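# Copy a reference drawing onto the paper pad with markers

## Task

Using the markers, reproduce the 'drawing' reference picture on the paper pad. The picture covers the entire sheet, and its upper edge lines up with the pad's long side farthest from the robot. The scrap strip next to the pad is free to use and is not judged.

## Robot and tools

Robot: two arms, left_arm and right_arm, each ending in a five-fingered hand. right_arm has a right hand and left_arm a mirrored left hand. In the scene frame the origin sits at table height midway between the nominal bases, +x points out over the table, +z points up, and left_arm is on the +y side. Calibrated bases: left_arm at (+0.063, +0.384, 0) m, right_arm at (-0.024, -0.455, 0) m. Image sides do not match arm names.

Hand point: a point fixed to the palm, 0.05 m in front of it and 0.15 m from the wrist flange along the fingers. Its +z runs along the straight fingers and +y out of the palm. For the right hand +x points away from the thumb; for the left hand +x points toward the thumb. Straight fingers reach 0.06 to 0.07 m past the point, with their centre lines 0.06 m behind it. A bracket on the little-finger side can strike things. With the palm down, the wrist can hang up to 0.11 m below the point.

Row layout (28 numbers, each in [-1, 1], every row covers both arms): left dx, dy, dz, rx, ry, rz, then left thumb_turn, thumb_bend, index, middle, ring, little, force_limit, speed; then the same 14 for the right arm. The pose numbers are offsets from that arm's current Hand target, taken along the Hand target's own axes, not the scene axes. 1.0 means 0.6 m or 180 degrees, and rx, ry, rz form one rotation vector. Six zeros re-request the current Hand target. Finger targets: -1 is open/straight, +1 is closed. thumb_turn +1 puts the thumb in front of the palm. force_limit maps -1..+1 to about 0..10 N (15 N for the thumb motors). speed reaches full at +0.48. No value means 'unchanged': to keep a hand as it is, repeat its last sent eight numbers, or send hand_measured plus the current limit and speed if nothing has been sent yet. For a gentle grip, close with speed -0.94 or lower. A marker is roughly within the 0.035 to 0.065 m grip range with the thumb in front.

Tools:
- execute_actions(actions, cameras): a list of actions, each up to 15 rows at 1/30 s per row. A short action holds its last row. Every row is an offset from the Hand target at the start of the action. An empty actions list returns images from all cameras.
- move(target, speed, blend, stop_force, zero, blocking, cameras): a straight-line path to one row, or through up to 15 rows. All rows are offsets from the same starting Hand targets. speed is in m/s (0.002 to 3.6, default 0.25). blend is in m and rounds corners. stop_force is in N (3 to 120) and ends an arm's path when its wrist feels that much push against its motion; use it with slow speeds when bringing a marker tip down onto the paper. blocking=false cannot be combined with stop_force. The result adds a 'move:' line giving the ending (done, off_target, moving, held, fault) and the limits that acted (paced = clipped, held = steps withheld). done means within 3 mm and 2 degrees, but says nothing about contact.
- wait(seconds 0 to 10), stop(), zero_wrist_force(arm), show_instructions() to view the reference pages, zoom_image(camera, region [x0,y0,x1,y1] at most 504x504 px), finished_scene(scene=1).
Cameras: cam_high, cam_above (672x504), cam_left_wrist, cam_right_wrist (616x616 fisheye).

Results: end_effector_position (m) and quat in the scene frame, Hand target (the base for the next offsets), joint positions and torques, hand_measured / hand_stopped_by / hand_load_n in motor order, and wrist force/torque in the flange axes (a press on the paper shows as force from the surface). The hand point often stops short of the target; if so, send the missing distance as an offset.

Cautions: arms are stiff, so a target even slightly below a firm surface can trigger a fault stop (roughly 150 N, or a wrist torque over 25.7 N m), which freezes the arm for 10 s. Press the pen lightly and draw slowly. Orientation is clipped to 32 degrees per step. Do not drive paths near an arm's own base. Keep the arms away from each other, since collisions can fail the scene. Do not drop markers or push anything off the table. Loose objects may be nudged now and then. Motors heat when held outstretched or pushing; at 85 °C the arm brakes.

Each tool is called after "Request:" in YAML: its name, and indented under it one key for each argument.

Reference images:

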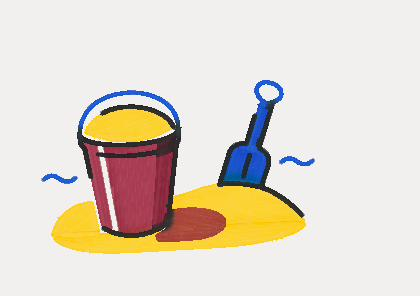

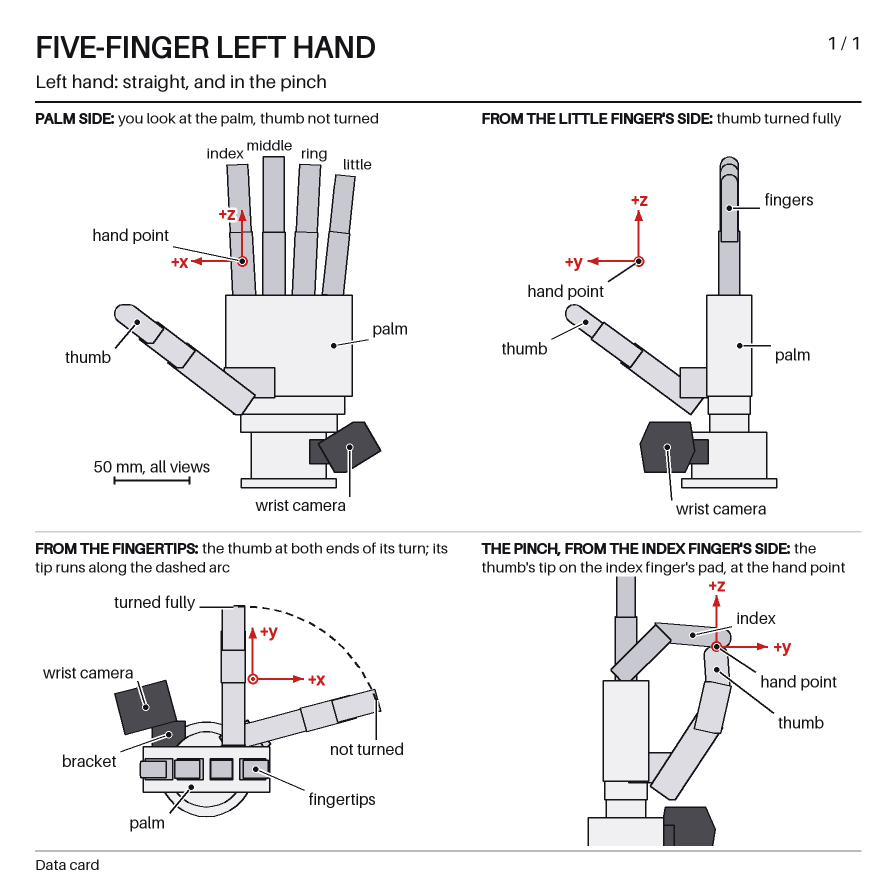

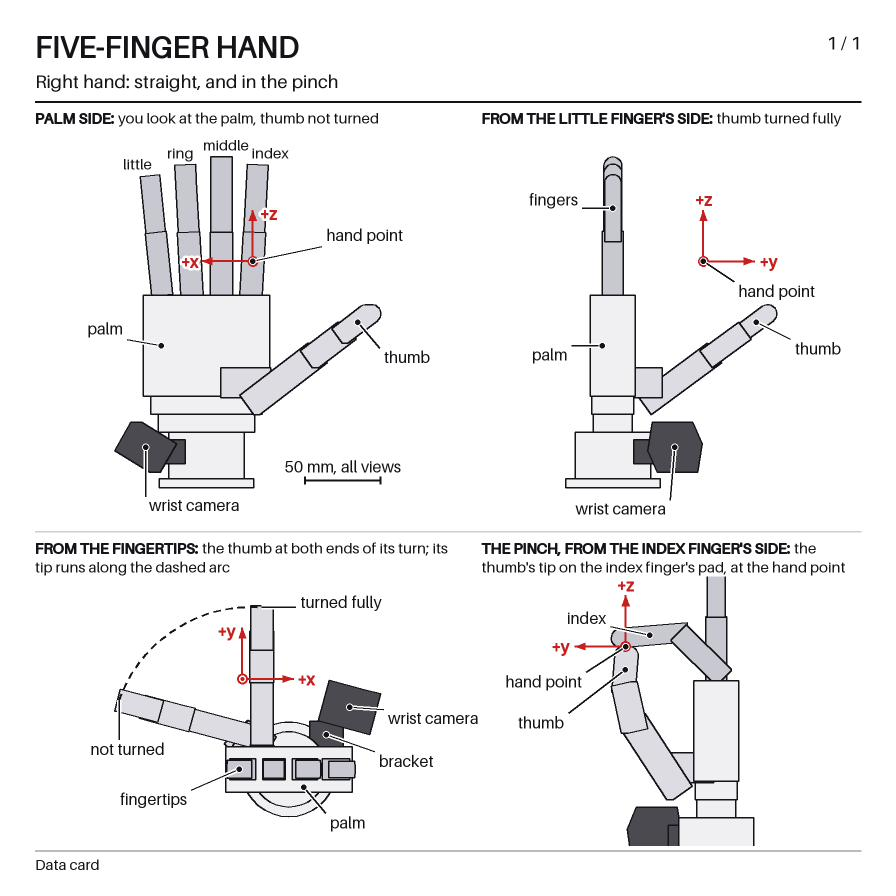

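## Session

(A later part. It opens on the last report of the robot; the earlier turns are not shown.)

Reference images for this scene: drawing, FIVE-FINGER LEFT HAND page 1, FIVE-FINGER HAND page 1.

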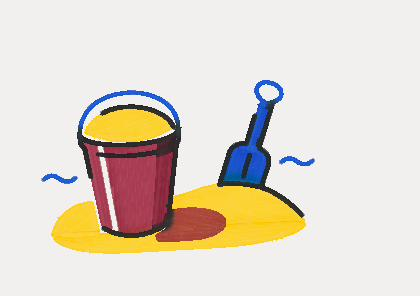

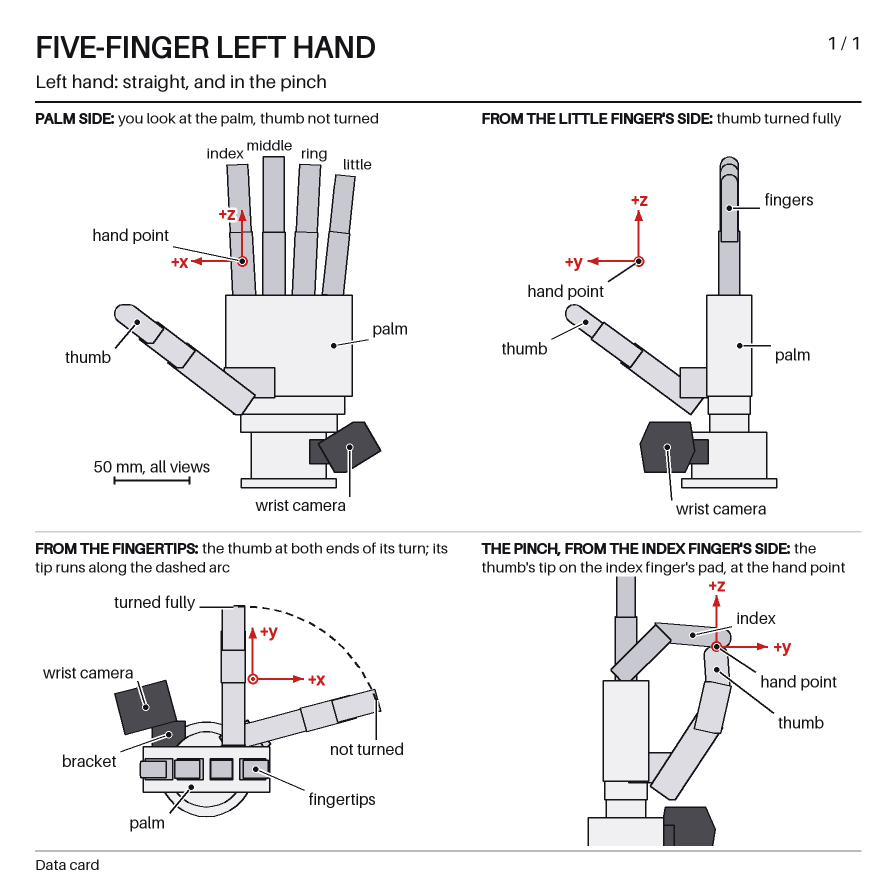

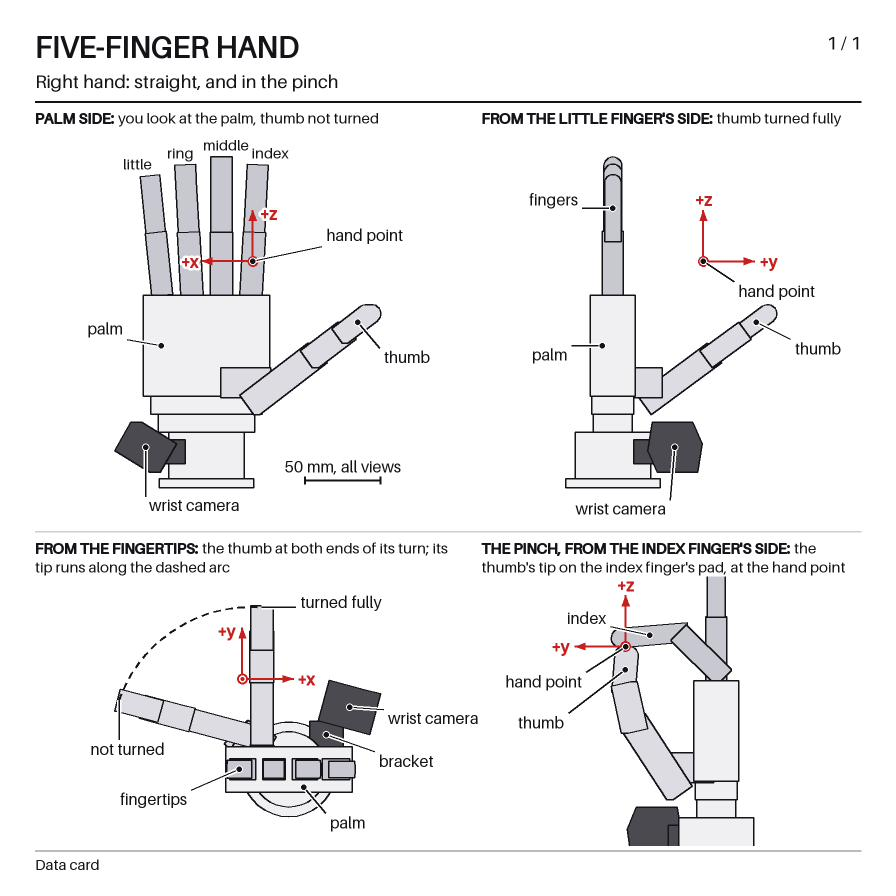

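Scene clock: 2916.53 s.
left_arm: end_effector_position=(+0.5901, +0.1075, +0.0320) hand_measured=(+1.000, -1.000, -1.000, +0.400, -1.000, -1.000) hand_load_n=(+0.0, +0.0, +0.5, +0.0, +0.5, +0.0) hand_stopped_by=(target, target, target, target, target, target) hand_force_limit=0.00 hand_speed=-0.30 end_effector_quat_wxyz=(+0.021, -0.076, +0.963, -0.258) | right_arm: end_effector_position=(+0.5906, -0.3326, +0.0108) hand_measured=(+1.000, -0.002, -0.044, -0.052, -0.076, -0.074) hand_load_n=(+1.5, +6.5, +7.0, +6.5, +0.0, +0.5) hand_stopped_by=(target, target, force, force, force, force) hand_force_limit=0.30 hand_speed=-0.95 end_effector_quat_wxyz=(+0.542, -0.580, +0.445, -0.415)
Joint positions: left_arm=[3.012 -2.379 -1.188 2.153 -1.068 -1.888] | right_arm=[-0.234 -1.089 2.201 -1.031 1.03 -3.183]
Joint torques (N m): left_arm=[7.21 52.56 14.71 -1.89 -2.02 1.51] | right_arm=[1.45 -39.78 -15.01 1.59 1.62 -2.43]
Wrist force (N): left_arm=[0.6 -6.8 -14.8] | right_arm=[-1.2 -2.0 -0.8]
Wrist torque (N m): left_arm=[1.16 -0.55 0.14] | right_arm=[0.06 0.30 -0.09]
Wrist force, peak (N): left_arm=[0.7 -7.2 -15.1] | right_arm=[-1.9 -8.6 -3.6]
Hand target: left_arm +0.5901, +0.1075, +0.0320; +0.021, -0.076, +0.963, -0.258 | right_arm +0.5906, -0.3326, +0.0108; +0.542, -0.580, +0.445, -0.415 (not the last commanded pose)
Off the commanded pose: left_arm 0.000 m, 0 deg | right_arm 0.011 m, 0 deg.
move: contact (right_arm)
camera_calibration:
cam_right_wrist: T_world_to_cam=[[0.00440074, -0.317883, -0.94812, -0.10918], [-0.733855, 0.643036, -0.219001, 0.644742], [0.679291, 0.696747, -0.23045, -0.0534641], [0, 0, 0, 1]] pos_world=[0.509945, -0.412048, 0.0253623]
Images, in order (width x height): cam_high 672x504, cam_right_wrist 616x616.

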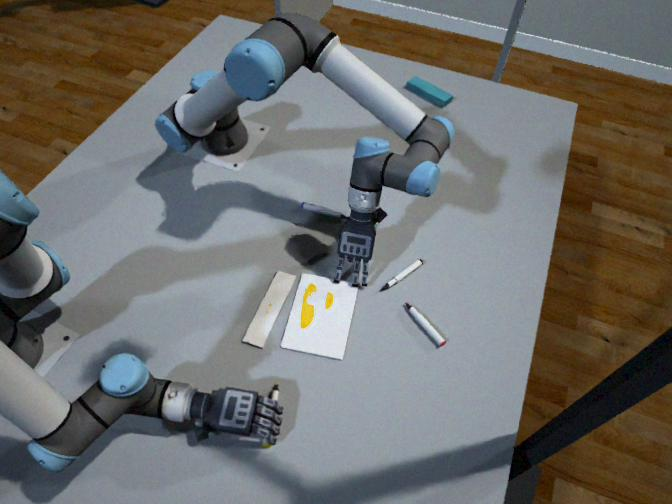

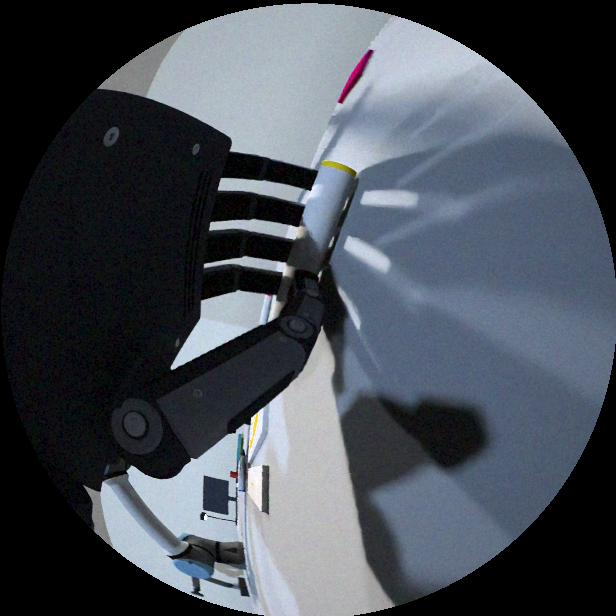

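Request:
move:
  target: [0,0,0,0,0,0, 1,-1,-1,0.4,-1,-1, 0, -0.3, 0,0,0,0,0,0, 1,0,-0.4,-0.4,-0.4,-0.4, 0, -0.7]
  cameras: ["cam_high"]

Request:
move:
  target: [0,0,0,0,0,0, 1,-1,-1,0.4,-1,-1, 0, -0.3, 0,-0.2,0,0,0,0, 1,0,-0.4,-0.4,-0.4,-0.4, 0, -0.7]
  speed: 0.1
  cameras: ["cam_high", "cam_above", "cam_right_wrist"]

Scene clock: 2928.83 s.
left_arm: end_effector_position=(+0.5901, +0.1075, +0.0320) hand_measured=(+1.000, -1.000, -1.000, +0.400, -1.000, -1.000) hand_load_n=(+0.0, +0.0, +0.5, +0.0, +0.5, +0.0) hand_stopped_by=(target, target, target, target, target, target) hand_force_limit=0.00 hand_speed=-0.30 end_effector_quat_wxyz=(+0.021, -0.076, +0.963, -0.258) | right_arm: end_effector_position=(+0.5906, -0.3325, +0.0108) hand_measured=(+1.000, +0.000, -0.400, -0.400, -0.400, -0.400) hand_load_n=(+0.0, +0.0, +0.0, -0.5, +0.0, +0.0) hand_stopped_by=(target, target, target, target, target, target) hand_force_limit=0.00 hand_speed=-0.70 end_effector_quat_wxyz=(+0.542, -0.580, +0.445, -0.415)
Joint positions: left_arm=[3.012 -2.379 -1.188 2.153 -1.068 -1.888] | right_arm=[-0.234 -1.089 2.201 -1.031 1.03 -3.183]
Joint torques (N m): left_arm=[6.67 51.56 14.47 -1.85 -2.14 1.4] | right_arm=[9.43 -39.59 -15.65 -0.94 2.68 -2.03]
Wrist force (N): left_arm=[0.6 -6.7 -14.9] | right_arm=[-1.2 0.5 0.2]
Wrist torque (N m): left_arm=[1.18 -0.54 0.14] | right_arm=[-0.02 0.26 -0.03]
Wrist force, peak (N): left_arm=[0.6 -7.1 -15.2] | right_arm=[-1.4 -2.5 -0.8]
Hand target: left_arm +0.5901, +0.1075, +0.0320; +0.021, -0.076, +0.963, -0.258 | right_arm +0.5906, -0.3326, +0.0108; +0.542, -0.580, +0.445, -0.415
Off the commanded pose: left_arm 0.000 m, 0 deg | right_arm 0.000 m, 0 deg.
move: done
Images, in order (width x height): cam_high 672x504.

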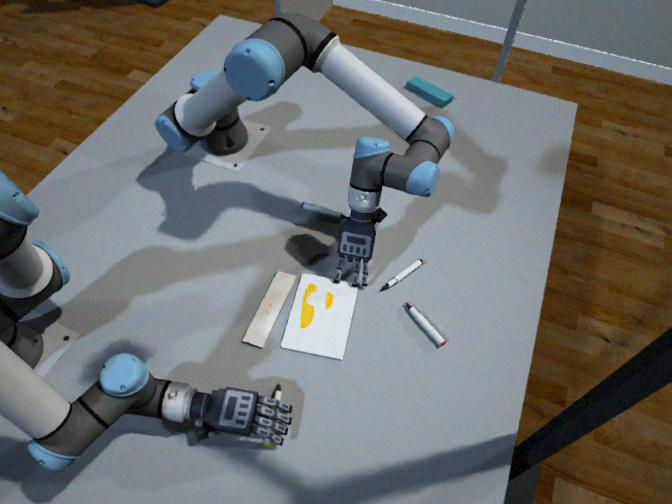

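Scene clock: 2930.50 s.
left_arm: end_effector_position=(+0.5901, +0.1075, +0.0320) hand_measured=(+1.000, -1.000, -1.000, +0.400, -1.000, -1.000) hand_load_n=(+0.0, +0.0, +0.5, +0.0, +0.5, +0.0) hand_stopped_by=(target, target, target, target, target, target) hand_force_limit=0.00 hand_speed=-0.30 end_effector_quat_wxyz=(+0.021, -0.076, +0.963, -0.258) | right_arm: end_effector_position=(+0.5987, -0.3304, +0.1306) hand_measured=(+1.000, +0.000, -0.400, -0.400, -0.400, -0.400) hand_load_n=(+0.0, +0.0, +0.0, +0.0, +0.0, +0.0) hand_stopped_by=(target, target, target, target, target, target) hand_force_limit=0.00 hand_speed=-0.70 end_effector_quat_wxyz=(+0.542, -0.580, +0.445, -0.415)
Joint positions: left_arm=[3.012 -2.379 -1.188 2.153 -1.068 -1.888] | right_arm=[-0.222 -1.347 2.105 -0.678 1.042 -3.182]
Joint torques (N m): left_arm=[6.34 52.41 14.93 -1.89 -2.11 1.53] | right_arm=[-2.68 -25.51 -8.32 -1.77 0.43 -2.71]
Wrist force (N): left_arm=[0.5 -7.0 -14.7] | right_arm=[-1.2 -0.1 0.1]
Wrist torque (N m): left_arm=[1.13 -0.51 0.14] | right_arm=[-0.07 0.24 -0.11]
Wrist force, peak (N): left_arm=[0.4 -7.1 -15.0] | right_arm=[-1.3 1.5 0.0]
Hand target: left_arm +0.5901, +0.1075, +0.0320; +0.021, -0.076, +0.963, -0.258 | right_arm +0.5986, -0.3304, +0.1306; +0.542, -0.580, +0.445, -0.415
Off the commanded pose: left_arm 0.000 m, 0 deg | right_arm 0.000 m, 0 deg.
move: done
camera_calibration:
cam_right_wrist: T_world_to_cam=[[0.0045348, -0.317878, -0.948121, 0.00487445], [-0.733791, 0.643071, -0.219113, 0.675475], [0.679361, 0.696716, -0.23034, -0.0328419], [0, 0, 0, 1]] pos_world=[0.517946, -0.409947, 0.145062]
Images, in order (width x height): cam_high 672x504, cam_above 672x504, cam_right_wrist 616x616.

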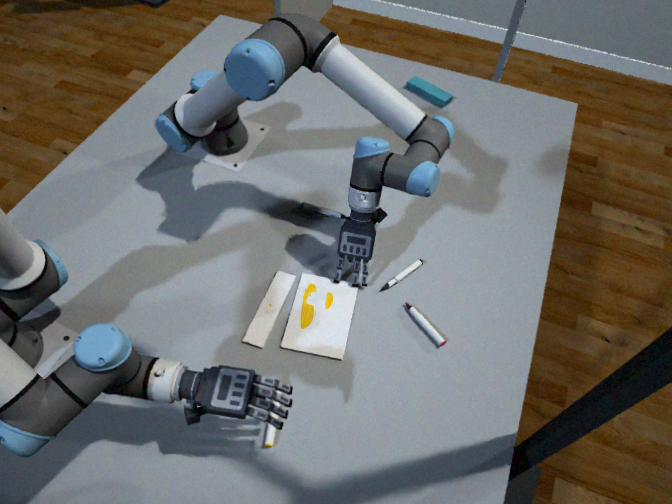

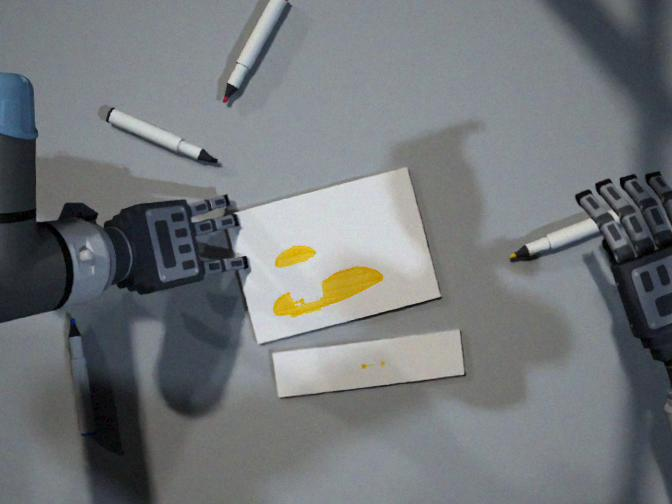

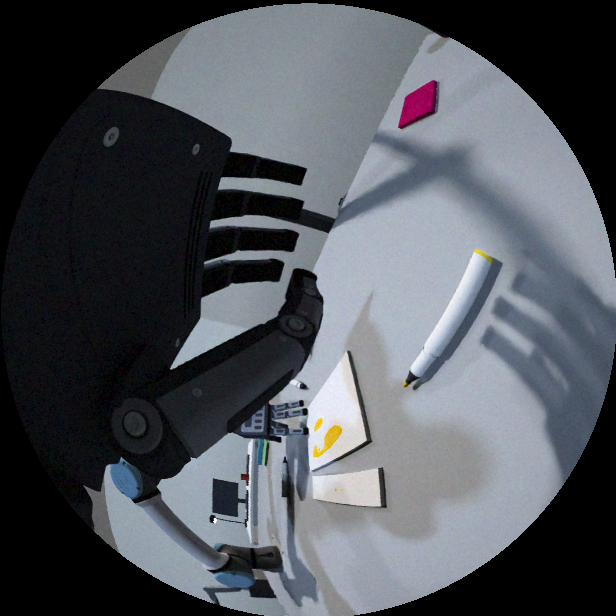

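Request:
move:
  target: [0,0,0,0,0,0, 1,-1,-1,0.4,-1,-1, 0, -0.3, -0.4249,-0.0677,0.5037,0,-0.2378,-0.0166, 1,0,-0.4,-0.4,-0.4,-0.4, 0, -0.7]
  speed: 0.3
  cameras: ["cam_high", "cam_above", "cam_right_wrist"]

Scene clock: 2984.87 s.
left_arm: end_effector_position=(+0.5901, +0.1075, +0.0320) hand_measured=(+1.000, -1.000, -1.000, +0.400, -1.000, -1.000) hand_load_n=(+0.0, +0.0, +0.5, +0.0, +0.5, +0.0) hand_stopped_by=(target, target, target, target, target, target) hand_force_limit=0.00 hand_speed=-0.30 end_effector_quat_wxyz=(+0.021, -0.076, +0.963, -0.258) | right_arm: end_effector_position=(+0.8260, -0.0050, +0.1502) hand_measured=(+1.000, +0.000, -0.400, -0.400, -0.400, -0.400) hand_load_n=(+0.0, +0.0, +0.0, +0.0, +0.0, +0.0) hand_stopped_by=(target, target, target, target, target, target) hand_force_limit=0.00 hand_speed=-0.70 end_effector_quat_wxyz=(+0.656, -0.703, +0.201, -0.188)
Joint positions: left_arm=[3.012 -2.379 -1.188 2.153 -1.068 -1.888] | right_arm=[0.166 -0.429 0.462 0.077 0.683 -3.227]
Joint torques (N m): left_arm=[7.36 51.79 15.16 -1.9 -2.18 1.35] | right_arm=[3.52 -68.35 -26.51 -0.47 2.66 2.8]
Wrist force (N): left_arm=[0.9 -6.8 -14.6] | right_arm=[-0.9 -0.2 -0.4]
Wrist torque (N m): left_arm=[1.15 -0.57 0.16] | right_arm=[-0.13 0.18 -0.09]
Wrist force, peak (N): left_arm=[0.7 -6.8 -15.3] | right_arm=[-1.6 0.2 0.1]
Hand target: left_arm +0.5901, +0.1075, +0.0320; +0.021, -0.076, +0.963, -0.258 | right_arm +0.8260, -0.0050, +0.1502; +0.656, -0.703, +0.201, -0.188
Off the commanded pose: left_arm 0.000 m, 0 deg | right_arm 0.000 m, 0 deg.
move: done
camera_calibration:
cam_right_wrist: T_world_to_cam=[[0.220044, -0.230026, -0.947981, -0.0517717], [-0.975213, -0.0287106, -0.219399, 0.83347], [0.0232504, 0.972761, -0.230642, 0.133882], [0, 0, 0, 1]] pos_world=[0.82109, -0.118215, 0.164662]
Images, in order (width x height): cam_high 672x504, cam_above 672x504, cam_right_wrist 616x616.

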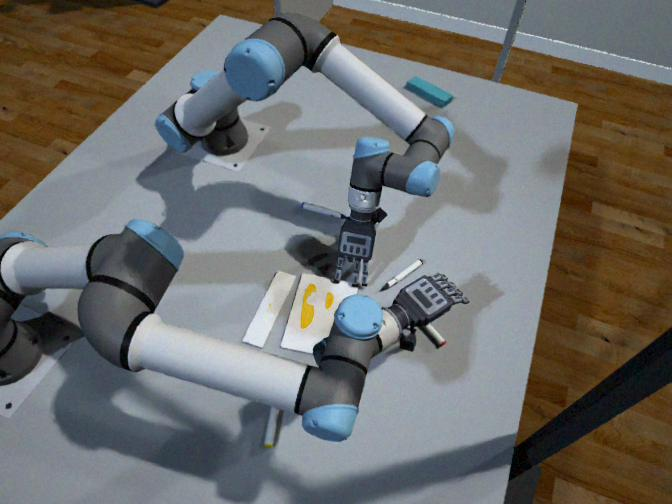

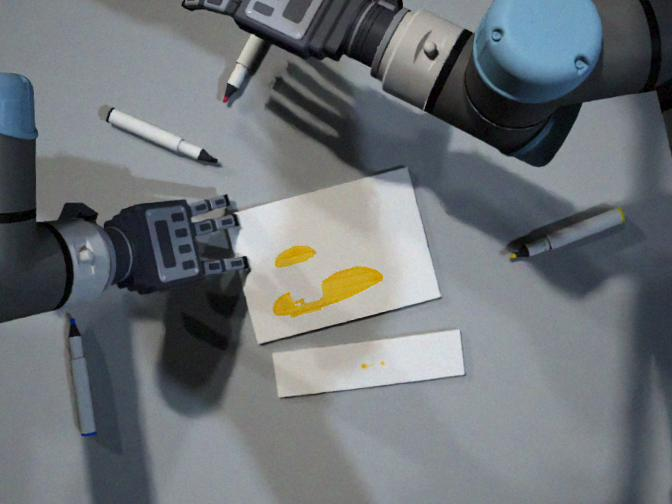

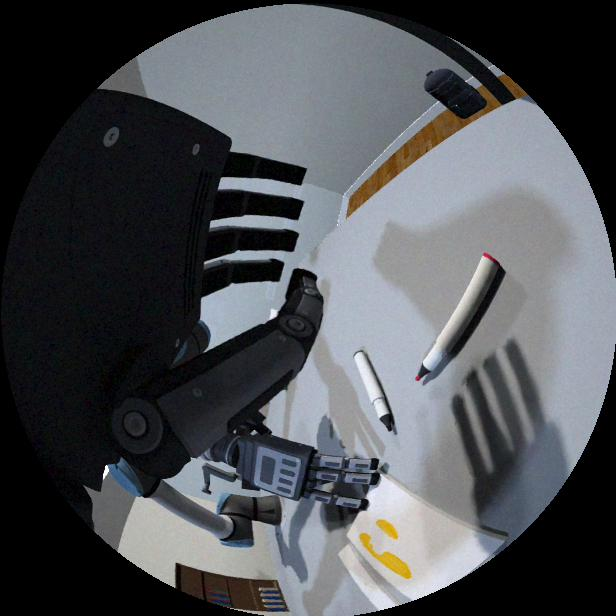

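Request:
zoom_image:
  camera: "cam_high"
  region: [370, 250, 490, 370]

Request:
zoom_image:
  camera: "cam_right_wrist"
  region: [260, 200, 520, 460]

Scaled by 4.200.

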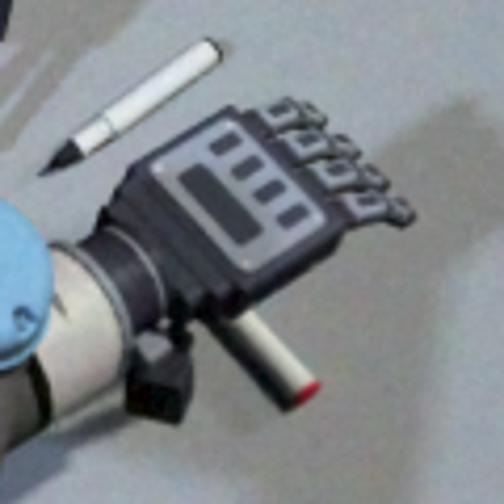

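Scaled by 1.938 from the camera's 616x616 image, which has a finer 880x880 frame.

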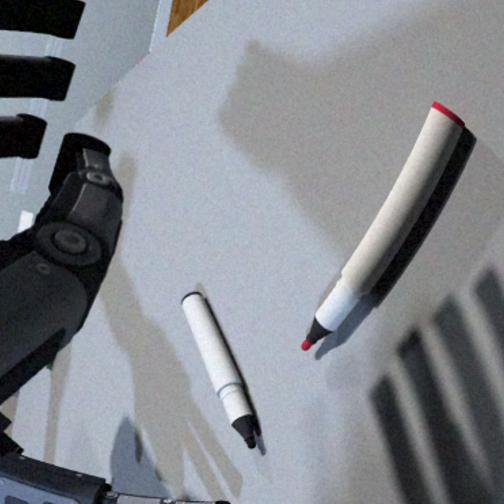

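Request:
move:
  target: [0,0,0,0,0,0, 1,-1,-1,0.4,-1,-1, 0, -0.3, 0,0.1667,0.01,0,-0.0117,0, 1,0,-0.4,-0.4,-0.4,-0.4, 0, -0.7]
  speed: 0.15
  cameras: ["cam_high", "cam_right_wrist"]

Request:
zoom_image:
  camera: "cam_right_wrist"
  region: [200, 130, 500, 430]

Request:
zoom_image:
  camera: "cam_high"
  region: [380, 260, 480, 360]

Scene clock: 3073.17 s.
left_arm: end_effector_position=(+0.5901, +0.1075, +0.0320) hand_measured=(+1.000, -1.000, -1.000, +0.400, -1.000, -1.000) hand_load_n=(+0.0, +0.0, +0.5, +0.0, +0.5, +0.0) hand_stopped_by=(target, target, target, target, target, target) hand_force_limit=0.00 hand_speed=-0.30 end_effector_quat_wxyz=(+0.021, -0.076, +0.963, -0.258) | right_arm: end_effector_position=(+0.8255, -0.0059, +0.0500) hand_measured=(+1.000, +0.000, -0.400, -0.400, -0.400, -0.400) hand_load_n=(+0.0, +0.0, +0.0, +0.0, +0.0, -0.5) hand_stopped_by=(target, target, target, target, target, target) hand_force_limit=0.00 hand_speed=-0.70 end_effector_quat_wxyz=(+0.659, -0.706, +0.189, -0.175)
Joint positions: left_arm=[3.012 -2.379 -1.188 2.153 -1.068 -1.888] | right_arm=[0.158 -0.338 0.536 -0.082 0.639 -3.233]
Joint torques (N m): left_arm=[7.01 52.13 15.09 -1.86 -2.16 1.35] | right_arm=[3.86 -67.85 -32.26 1.59 2.72 2.61]
Wrist force (N): left_arm=[0.6 -6.7 -14.9] | right_arm=[-0.7 0.1 -0.4]
Wrist torque (N m): left_arm=[1.17 -0.55 0.14] | right_arm=[-0.06 0.16 0.05]
Wrist force, peak (N): left_arm=[0.6 -6.9 -15.2] | right_arm=[-0.6 -2.3 -0.7]
Hand target: left_arm +0.5901, +0.1075, +0.0320; +0.021, -0.076, +0.963, -0.258 | right_arm +0.8255, -0.0058, +0.0500; +0.659, -0.706, +0.189, -0.175
Off the commanded pose: left_arm 0.000 m, 0 deg | right_arm 0.000 m, 0 deg.
move: done
camera_calibration:
cam_right_wrist: T_world_to_cam=[[0.226193, -0.220589, -0.948777, -0.151696], [-0.973997, -0.0640936, -0.217304, 0.809705], [-0.0128757, 0.973259, -0.229351, 0.141423], [0, 0, 0, 1]] pos_world=[0.824784, -0.119207, 0.0644621]
Images, in order (width x height): cam_high 672x504, cam_right_wrist 616x616.

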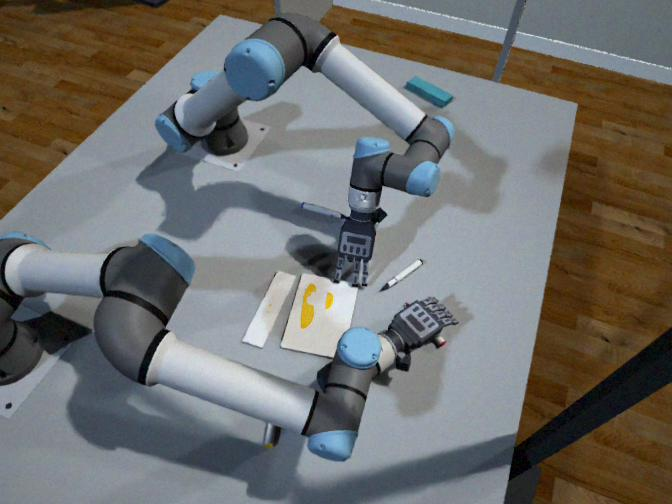

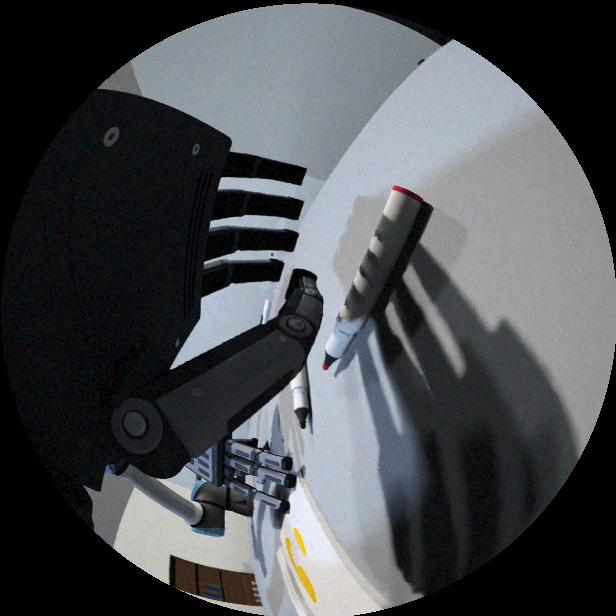

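Scaled by 1.680 from the camera's 616x616 image, which has a finer 880x880 frame.

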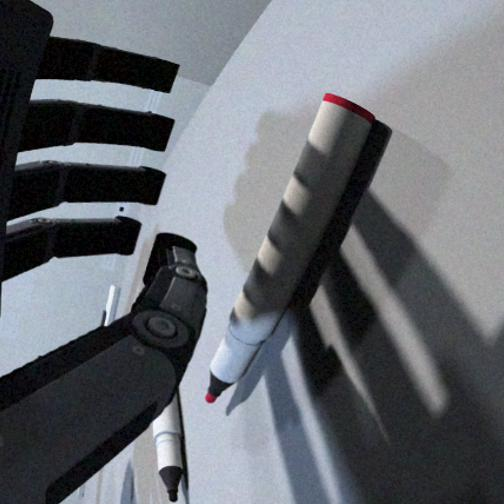

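Scaled by 5.040.

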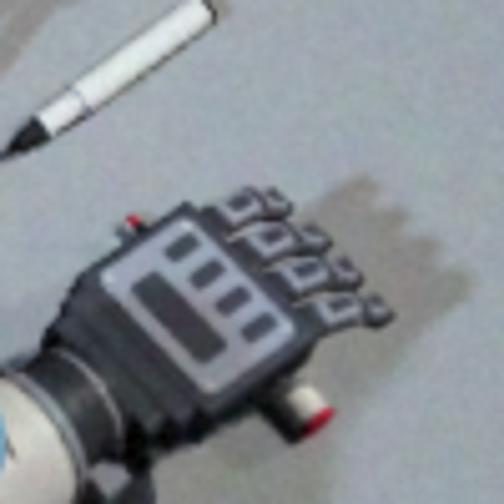

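Request:
move:
  target: [0,0,0,0,0,0, 1,-1,-1,0.4,-1,-1, 0, -0.3, 0,0.055,-0.0067,0,0,0, 1,0,-0.4,-0.4,-0.4,-0.4, 0, -0.7]
  speed: 0.1

Request:
move:
  target: [0,0,0,0,0,0, 1,-1,-1,0.4,-1,-1, 0, -0.3, 0,0.04,0,0,0,0, 1,0,-0.4,-0.4,-0.4,-0.4, 0, -0.7]
  speed: 0.008
  stop_force: 3
  cameras: ["cam_high", "cam_right_wrist"]

Request:
zoom_image:
  camera: "cam_right_wrist"
  region: [200, 130, 500, 430]

Scene clock: 3098.80 s.
left_arm: end_effector_position=(+0.5901, +0.1075, +0.0320) hand_measured=(+1.000, -1.000, -1.000, +0.400, -1.000, -1.000) hand_load_n=(+0.0, +0.0, +0.5, +0.0, +0.5, +0.0) hand_stopped_by=(target, target, target, target, target, target) hand_force_limit=0.00 hand_speed=-0.30 end_effector_quat_wxyz=(+0.021, -0.076, +0.963, -0.258) | right_arm: end_effector_position=(+0.8223, -0.0113, +0.0172) hand_measured=(+1.000, +0.000, -0.400, -0.400, -0.400, -0.400) hand_load_n=(+0.0, +0.0, +0.0, +0.0, +0.0, +0.0) hand_stopped_by=(target, target, target, target, target, target) hand_force_limit=0.00 hand_speed=-0.70 end_effector_quat_wxyz=(+0.659, -0.706, +0.189, -0.175) end_effector_velocity=(+0.000, +0.000, +0.002) end_effector_angular_velocity=(+0.001, +0.003, +0.001)
Joint positions: left_arm=[3.012 -2.379 -1.188 2.153 -1.068 -1.888] | right_arm=[0.152 -0.324 0.593 -0.152 0.633 -3.234]
Joint velocities: left_arm=[within noise] | right_arm=[0 -0.001 -0.003 0.005 -0.001 0.002]
Joint torques (N m): left_arm=[7.56 52.29 13.98 -1.89 -2.08 1.51] | right_arm=[4.84 -72.84 -31.17 1.92 0.26 2.29]
Wrist force (N): left_arm=[0.7 -7.0 -14.6] | right_arm=[-1.1 0.3 0.0]
Wrist torque (N m): left_arm=[1.12 -0.54 0.15] | right_arm=[-0.04 0.22 0.02]
Wrist force, peak (N): left_arm=[0.9 -6.9 -15.2] | right_arm=[-0.9 1.1 -0.5]
Hand target: left_arm +0.5901, +0.1075, +0.0320; +0.021, -0.076, +0.963, -0.258 | right_arm +0.8223, -0.0112, +0.0174; +0.659, -0.706, +0.189, -0.175
Off the commanded pose: left_arm 0.000 m, 0 deg | right_arm 0.000 m, 0 deg.
move: done

Scene clock: 3101.23 s.
left_arm: end_effector_position=(+0.5901, +0.1075, +0.0320) hand_measured=(+1.000, -1.000, -1.000, +0.400, -1.000, -1.000) hand_load_n=(+0.0, +0.0, +0.5, +0.0, +0.5, +0.0) hand_stopped_by=(target, target, target, target, target, target) hand_force_limit=0.00 hand_speed=-0.30 end_effector_quat_wxyz=(+0.021, -0.076, +0.963, -0.258) | right_arm: end_effector_position=(+0.8219, -0.0118, +0.0069) hand_measured=(+1.000, +0.000, -0.400, -0.400, -0.400, -0.400) hand_load_n=(+0.0, -2.0, +0.0, +0.0, -0.5, +0.0) hand_stopped_by=(target, target, target, target, target, target) hand_force_limit=0.00 hand_speed=-0.70 end_effector_quat_wxyz=(+0.659, -0.706, +0.189, -0.175)
Joint positions: left_arm=[3.012 -2.379 -1.188 2.153 -1.068 -1.888] | right_arm=[0.151 -0.314 0.601 -0.169 0.632 -3.234]
Joint torques (N m): left_arm=[5.53 52.34 13.71 -1.75 -2.36 1.48] | right_arm=[2.96 -70.06 -28.03 2 0.53 -0.17]
Wrist force (N): left_arm=[0.8 -7.0 -14.7] | right_arm=[-1.6 -3.8 -2.0]
Wrist torque (N m): left_arm=[1.11 -0.56 0.16] | right_arm=[-0.13 0.23 -0.03]
Wrist force, peak (N): left_arm=[0.7 -7.0 -15.0] | right_arm=[-1.8 -6.5 -3.6]
Hand target: left_arm +0.5901, +0.1075, +0.0320; +0.021, -0.076, +0.963, -0.258 | right_arm +0.8219, -0.0118, +0.0069; +0.659, -0.706, +0.189, -0.175 (not the last commanded pose)
Off the commanded pose: left_arm 0.000 m, 0 deg | right_arm 0.013 m, 0 deg.
move: contact (right_arm)
camera_calibration:
cam_right_wrist: T_world_to_cam=[[0.226192, -0.220475, -0.948804, -0.193176], [-0.973998, -0.0640663, -0.217311, 0.796431], [-0.0128748, 0.973286, -0.229233, 0.137308], [0, 0, 0, 1]] pos_world=[0.821184, -0.125206, 0.0212621]
Images, in order (width x height): cam_high 672x504, cam_right_wrist 616x616.

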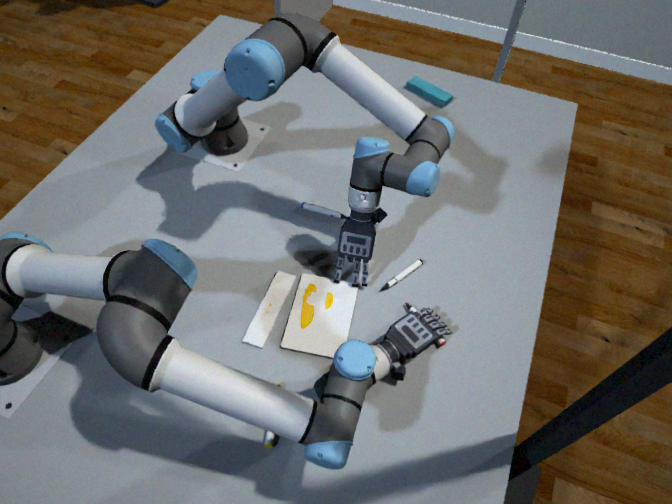

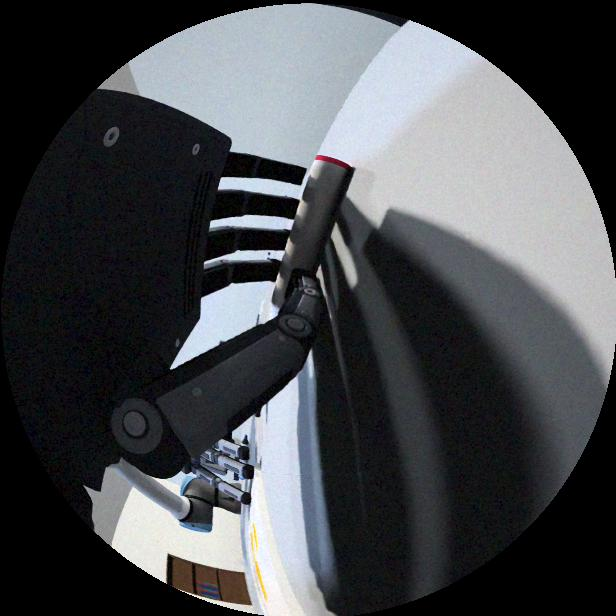

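Scaled by 1.680 from the camera's 616x616 image, which has a finer 880x880 frame.

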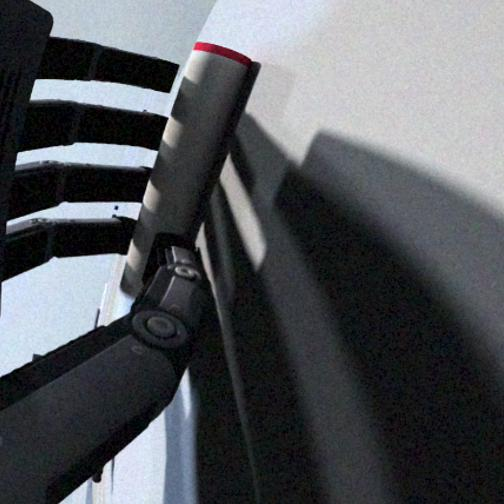

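Request:
move:
  target:
    - [0,0,0,0,0,0, 1,-1,-1,0.4,-1,-1, 0, -0.3, 0,-0.0025,0,0,0,0, 1,0,-0.4,-0.4,-0.4,-0.4, 0, -0.7]
    - [0,0,0,0,0,0, 1,-1,-1,0.4,-1,-1, 0, -0.3, 0,-0.0037,0.0167,0,0,0, 1,0,-0.4,-0.4,-0.4,-0.4, 0, -0.7]
  speed: 0.02
  cameras: ["cam_high", "cam_right_wrist"]

Request:
zoom_image:
  camera: "cam_right_wrist"
  region: [200, 130, 500, 430]

Request:
zoom_image:
  camera: "cam_high"
  region: [380, 280, 480, 380]

Scene clock: 3129.17 s.
left_arm: end_effector_position=(+0.5901, +0.1075, +0.0320) hand_measured=(+1.000, -1.000, -1.000, +0.400, -1.000, -1.000) hand_load_n=(+0.0, +0.0, +0.5, +0.0, +0.5, +0.0) hand_stopped_by=(target, target, target, target, target, target) hand_force_limit=0.00 hand_speed=-0.30 end_effector_quat_wxyz=(+0.021, -0.076, +0.963, -0.258) | right_arm: end_effector_position=(+0.8269, -0.0029, +0.0083) hand_measured=(+1.000, +0.000, -0.400, -0.400, -0.400, -0.400) hand_load_n=(+0.0, +0.0, +0.0, +0.0, +0.0, +0.0) hand_stopped_by=(target, target, target, target, target, target) hand_force_limit=0.00 hand_speed=-0.70 end_effector_quat_wxyz=(+0.659, -0.706, +0.190, -0.175) end_effector_velocity=(+0.000, +0.000, +0.001) end_effector_angular_velocity=(+0.000, -0.001, -0.001)
Joint positions: left_arm=[3.012 -2.379 -1.188 2.153 -1.068 -1.888] | right_arm=[0.162 -0.285 0.537 -0.135 0.643 -3.232]
Joint velocities: left_arm=[within noise] | right_arm=[0 -0.003 0.005 -0.002 0 0]
Joint torques (N m): left_arm=[6.37 51.53 15.11 -2 -2.15 1.43] | right_arm=[-6.65 -72.47 -13.06 -1.59 -1.41 -0.85]
Wrist force (N): left_arm=[0.7 -6.9 -14.7] | right_arm=[-0.9 0.1 0.1]
Wrist torque (N m): left_arm=[1.14 -0.54 0.15] | right_arm=[-0.10 0.16 -0.11]
Wrist force, peak (N): left_arm=[0.6 -7.3 -15.0] | right_arm=[-1.8 -4.2 -2.4]
Hand target: left_arm +0.5901, +0.1075, +0.0320; +0.021, -0.076, +0.963, -0.258 | right_arm +0.8270, -0.0030, +0.0084; +0.659, -0.706, +0.189, -0.175
Off the commanded pose: left_arm 0.000 m, 0 deg | right_arm 0.000 m, 0 deg.
move: done
camera_calibration:
cam_right_wrist: T_world_to_cam=[[0.225685, -0.220486, -0.948922, -0.190574], [-0.974114, -0.0640444, -0.216796, 0.802265], [-0.0129727, 0.973285, -0.229232, 0.129015], [0, 0, 0, 1]] pos_world=[0.826181, -0.116207, 0.0226621]
Images, in order (width x height): cam_high 672x504, cam_right_wrist 616x616.

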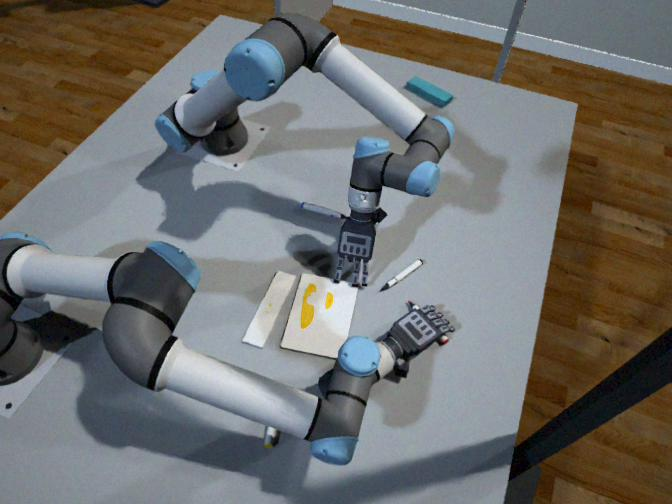

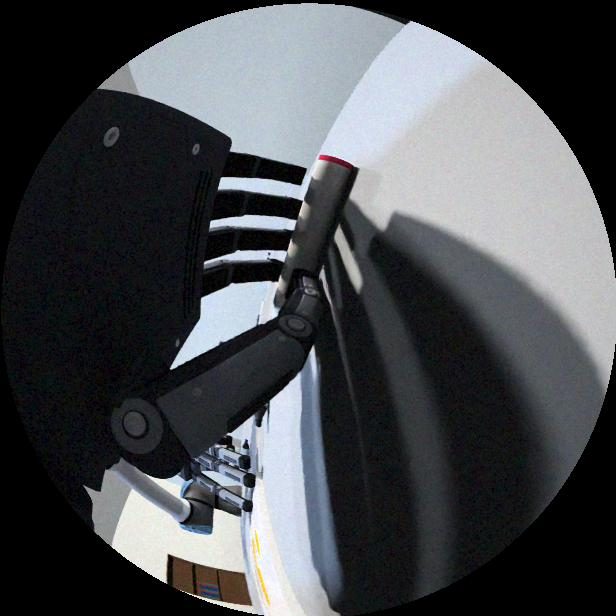

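Scaled by 1.680 from the camera's 616x616 image, which has a finer 880x880 frame.

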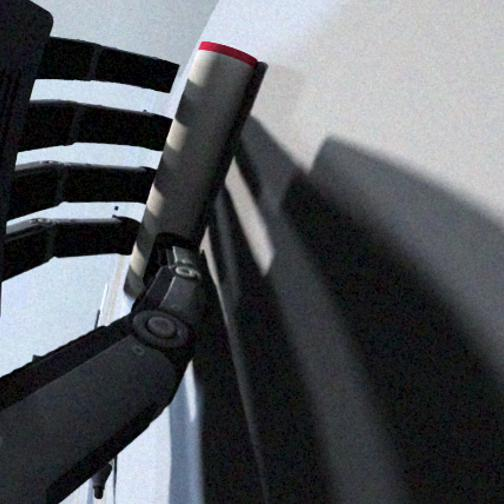

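Scaled by 5.040.

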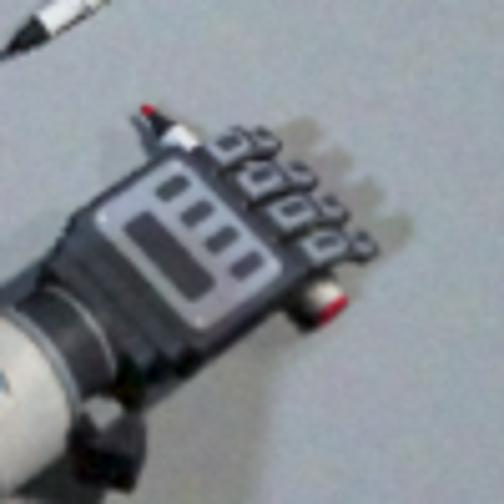

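Request:
move:
  target: [0,0,0,0,0,0, 1,-1,-1,0.4,-1,-1, 0, -0.3, 0,0,0,0,0,0, 1,0,0.3,-0.4,-0.4,-0.4, -0.4, -0.94]

Scene clock: 3137.60 s.
left_arm: end_effector_position=(+0.5901, +0.1075, +0.0320) hand_measured=(+1.000, -1.000, -1.000, +0.400, -1.000, -1.000) hand_load_n=(-0.5, +0.0, +0.5, +0.5, +0.5, +0.0) hand_stopped_by=(target, target, target, target, target, target) hand_force_limit=0.00 hand_speed=-0.30 end_effector_quat_wxyz=(+0.021, -0.076, +0.963, -0.258) | right_arm: end_effector_position=(+0.8270, -0.0030, +0.0085) hand_measured=(+1.000, +0.000, -0.384, -0.400, -0.400, -0.400) hand_load_n=(+0.0, +0.0, +4.5, -0.5, +0.0, +0.0) hand_stopped_by=(target, target, force, target, target, target) hand_force_limit=-0.40 hand_speed=-0.94 end_effector_quat_wxyz=(+0.659, -0.706, +0.189, -0.175)
Joint positions: left_arm=[3.012 -2.379 -1.188 2.153 -1.068 -1.888] | right_arm=[0.162 -0.286 0.537 -0.136 0.642 -3.232]
Joint torques (N m): left_arm=[6.19 52.5 14.25 -1.88 -2.34 1.41] | right_arm=[-7.27 -64.21 -12.13 -1.23 -1.8 -2.31]
Wrist force (N): left_arm=[0.6 -6.7 -15.0] | right_arm=[-1.8 -4.3 0.7]
Wrist torque (N m): left_arm=[1.19 -0.55 0.14] | right_arm=[0.06 0.15 -0.11]
Wrist force, peak (N): left_arm=[0.8 -6.9 -15.1] | right_arm=[-2.0 -4.3 0.9]
Hand target: left_arm +0.5901, +0.1075, +0.0320; +0.021, -0.076, +0.963, -0.258 | right_arm +0.8270, -0.0030, +0.0084; +0.659, -0.706, +0.189, -0.175
Off the commanded pose: left_arm 0.000 m, 0 deg | right_arm 0.000 m, 0 deg.
move: done

Request:
wait:
  seconds: 0
  cameras: ["cam_high", "cam_right_wrist", "cam_left_wrist"]

Request:
zoom_image:
  camera: "cam_right_wrist"
  region: [220, 180, 380, 340]

Request:
zoom_image:
  camera: "cam_high"
  region: [390, 290, 460, 360]

Scene clock: 3174.67 s.
left_arm: end_effector_position=(+0.5901, +0.1075, +0.0320) hand_measured=(+1.000, -1.000, -1.000, +0.400, -1.000, -1.000) hand_load_n=(+0.0, +0.0, +0.5, +0.0, +0.5, +0.0) hand_stopped_by=(target, target, target, target, target, target) hand_force_limit=0.00 hand_speed=-0.30 end_effector_quat_wxyz=(+0.021, -0.076, +0.963, -0.258) | right_arm: end_effector_position=(+0.8270, -0.0030, +0.0084) hand_measured=(+1.000, +0.000, -0.384, -0.400, -0.400, -0.400) hand_load_n=(+0.0, +0.0, +4.5, +0.0, +0.0, +0.0) hand_stopped_by=(target, target, force, target, target, target) hand_force_limit=-0.40 hand_speed=-0.94 end_effector_quat_wxyz=(+0.659, -0.706, +0.189, -0.175)
Joint positions: left_arm=[3.012 -2.379 -1.188 2.153 -1.068 -1.888] | right_arm=[0.162 -0.286 0.537 -0.136 0.642 -3.232]
Joint torques (N m): left_arm=[6.99 52.19 14.87 -1.89 -2.36 1.57] | right_arm=[-7.68 -54.03 -11.84 1.28 2.55 0.22]
Wrist force (N): left_arm=[0.8 -7.0 -14.7] | right_arm=[-1.8 -4.1 0.7]
Wrist torque (N m): left_arm=[1.13 -0.56 0.16] | right_arm=[0.08 0.15 -0.10]
Wrist force, peak (N): left_arm=[0.7 -6.9 -15.1] | right_arm=[-2.2 -4.5 0.9]
Hand target: left_arm +0.5901, +0.1075, +0.0320; +0.021, -0.076, +0.963, -0.258 | right_arm +0.8270, -0.0030, +0.0084; +0.659, -0.706, +0.189, -0.175
Off the commanded pose: left_arm 0.000 m, 0 deg | right_arm 0.000 m, 0 deg.
camera_calibration:
cam_left_wrist: T_world_to_cam=[[-0.0882527, -0.866835, 0.490723, 0.123795], [-0.884602, 0.29468, 0.361446, 0.477561], [-0.45792, -0.402196, -0.79281, 0.452356], [0, 0, 0, 1]] pos_world=[0.640519, 0.148518, 0.125271]
cam_right_wrist: T_world_to_cam=[[0.22617, -0.220476, -0.948808, -0.190904], [-0.974003, -0.0640613, -0.217289, 0.802201], [-0.0128747, 0.973286, -0.229233, 0.129054], [0, 0, 0, 1]] pos_world=[0.826184, -0.116306, 0.0227621]
Images, in order (width x height): cam_high 672x504, cam_left_wrist 616x616, cam_right_wrist 616x616.

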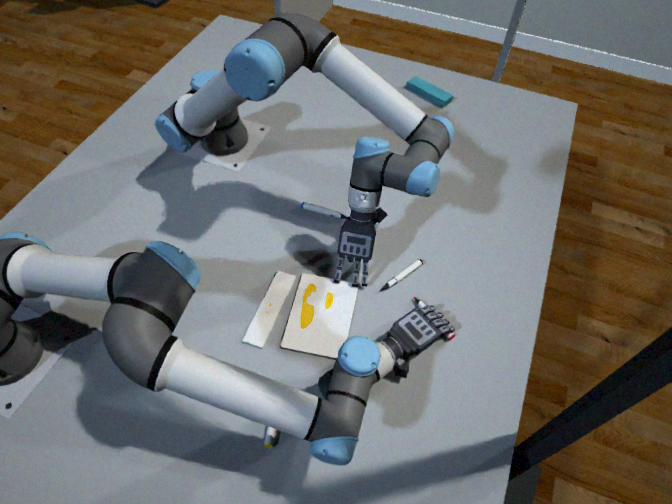

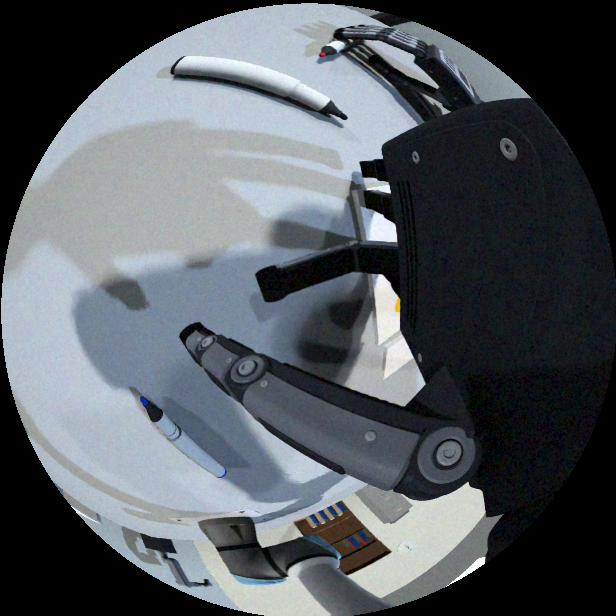

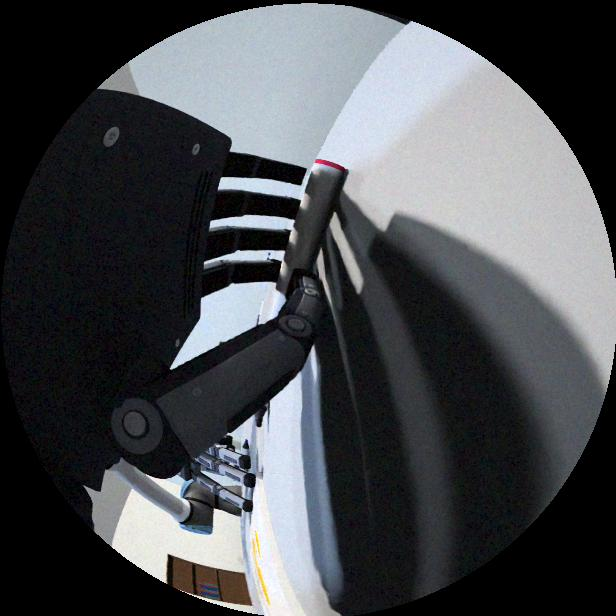

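Scaled by 3.150 from the camera's 616x616 image, which has a finer 880x880 frame.

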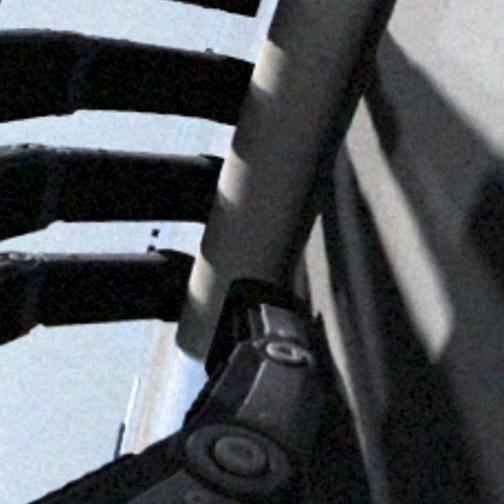

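Scaled by 7.200.

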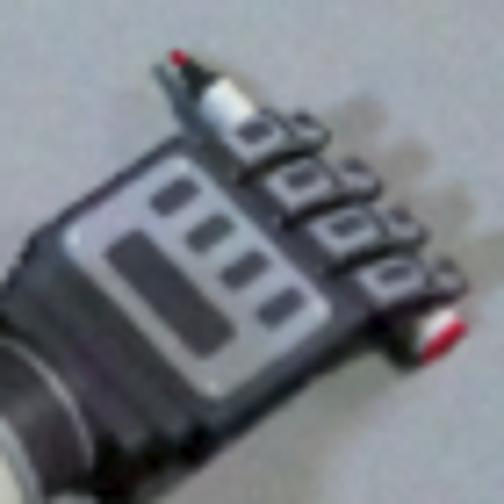

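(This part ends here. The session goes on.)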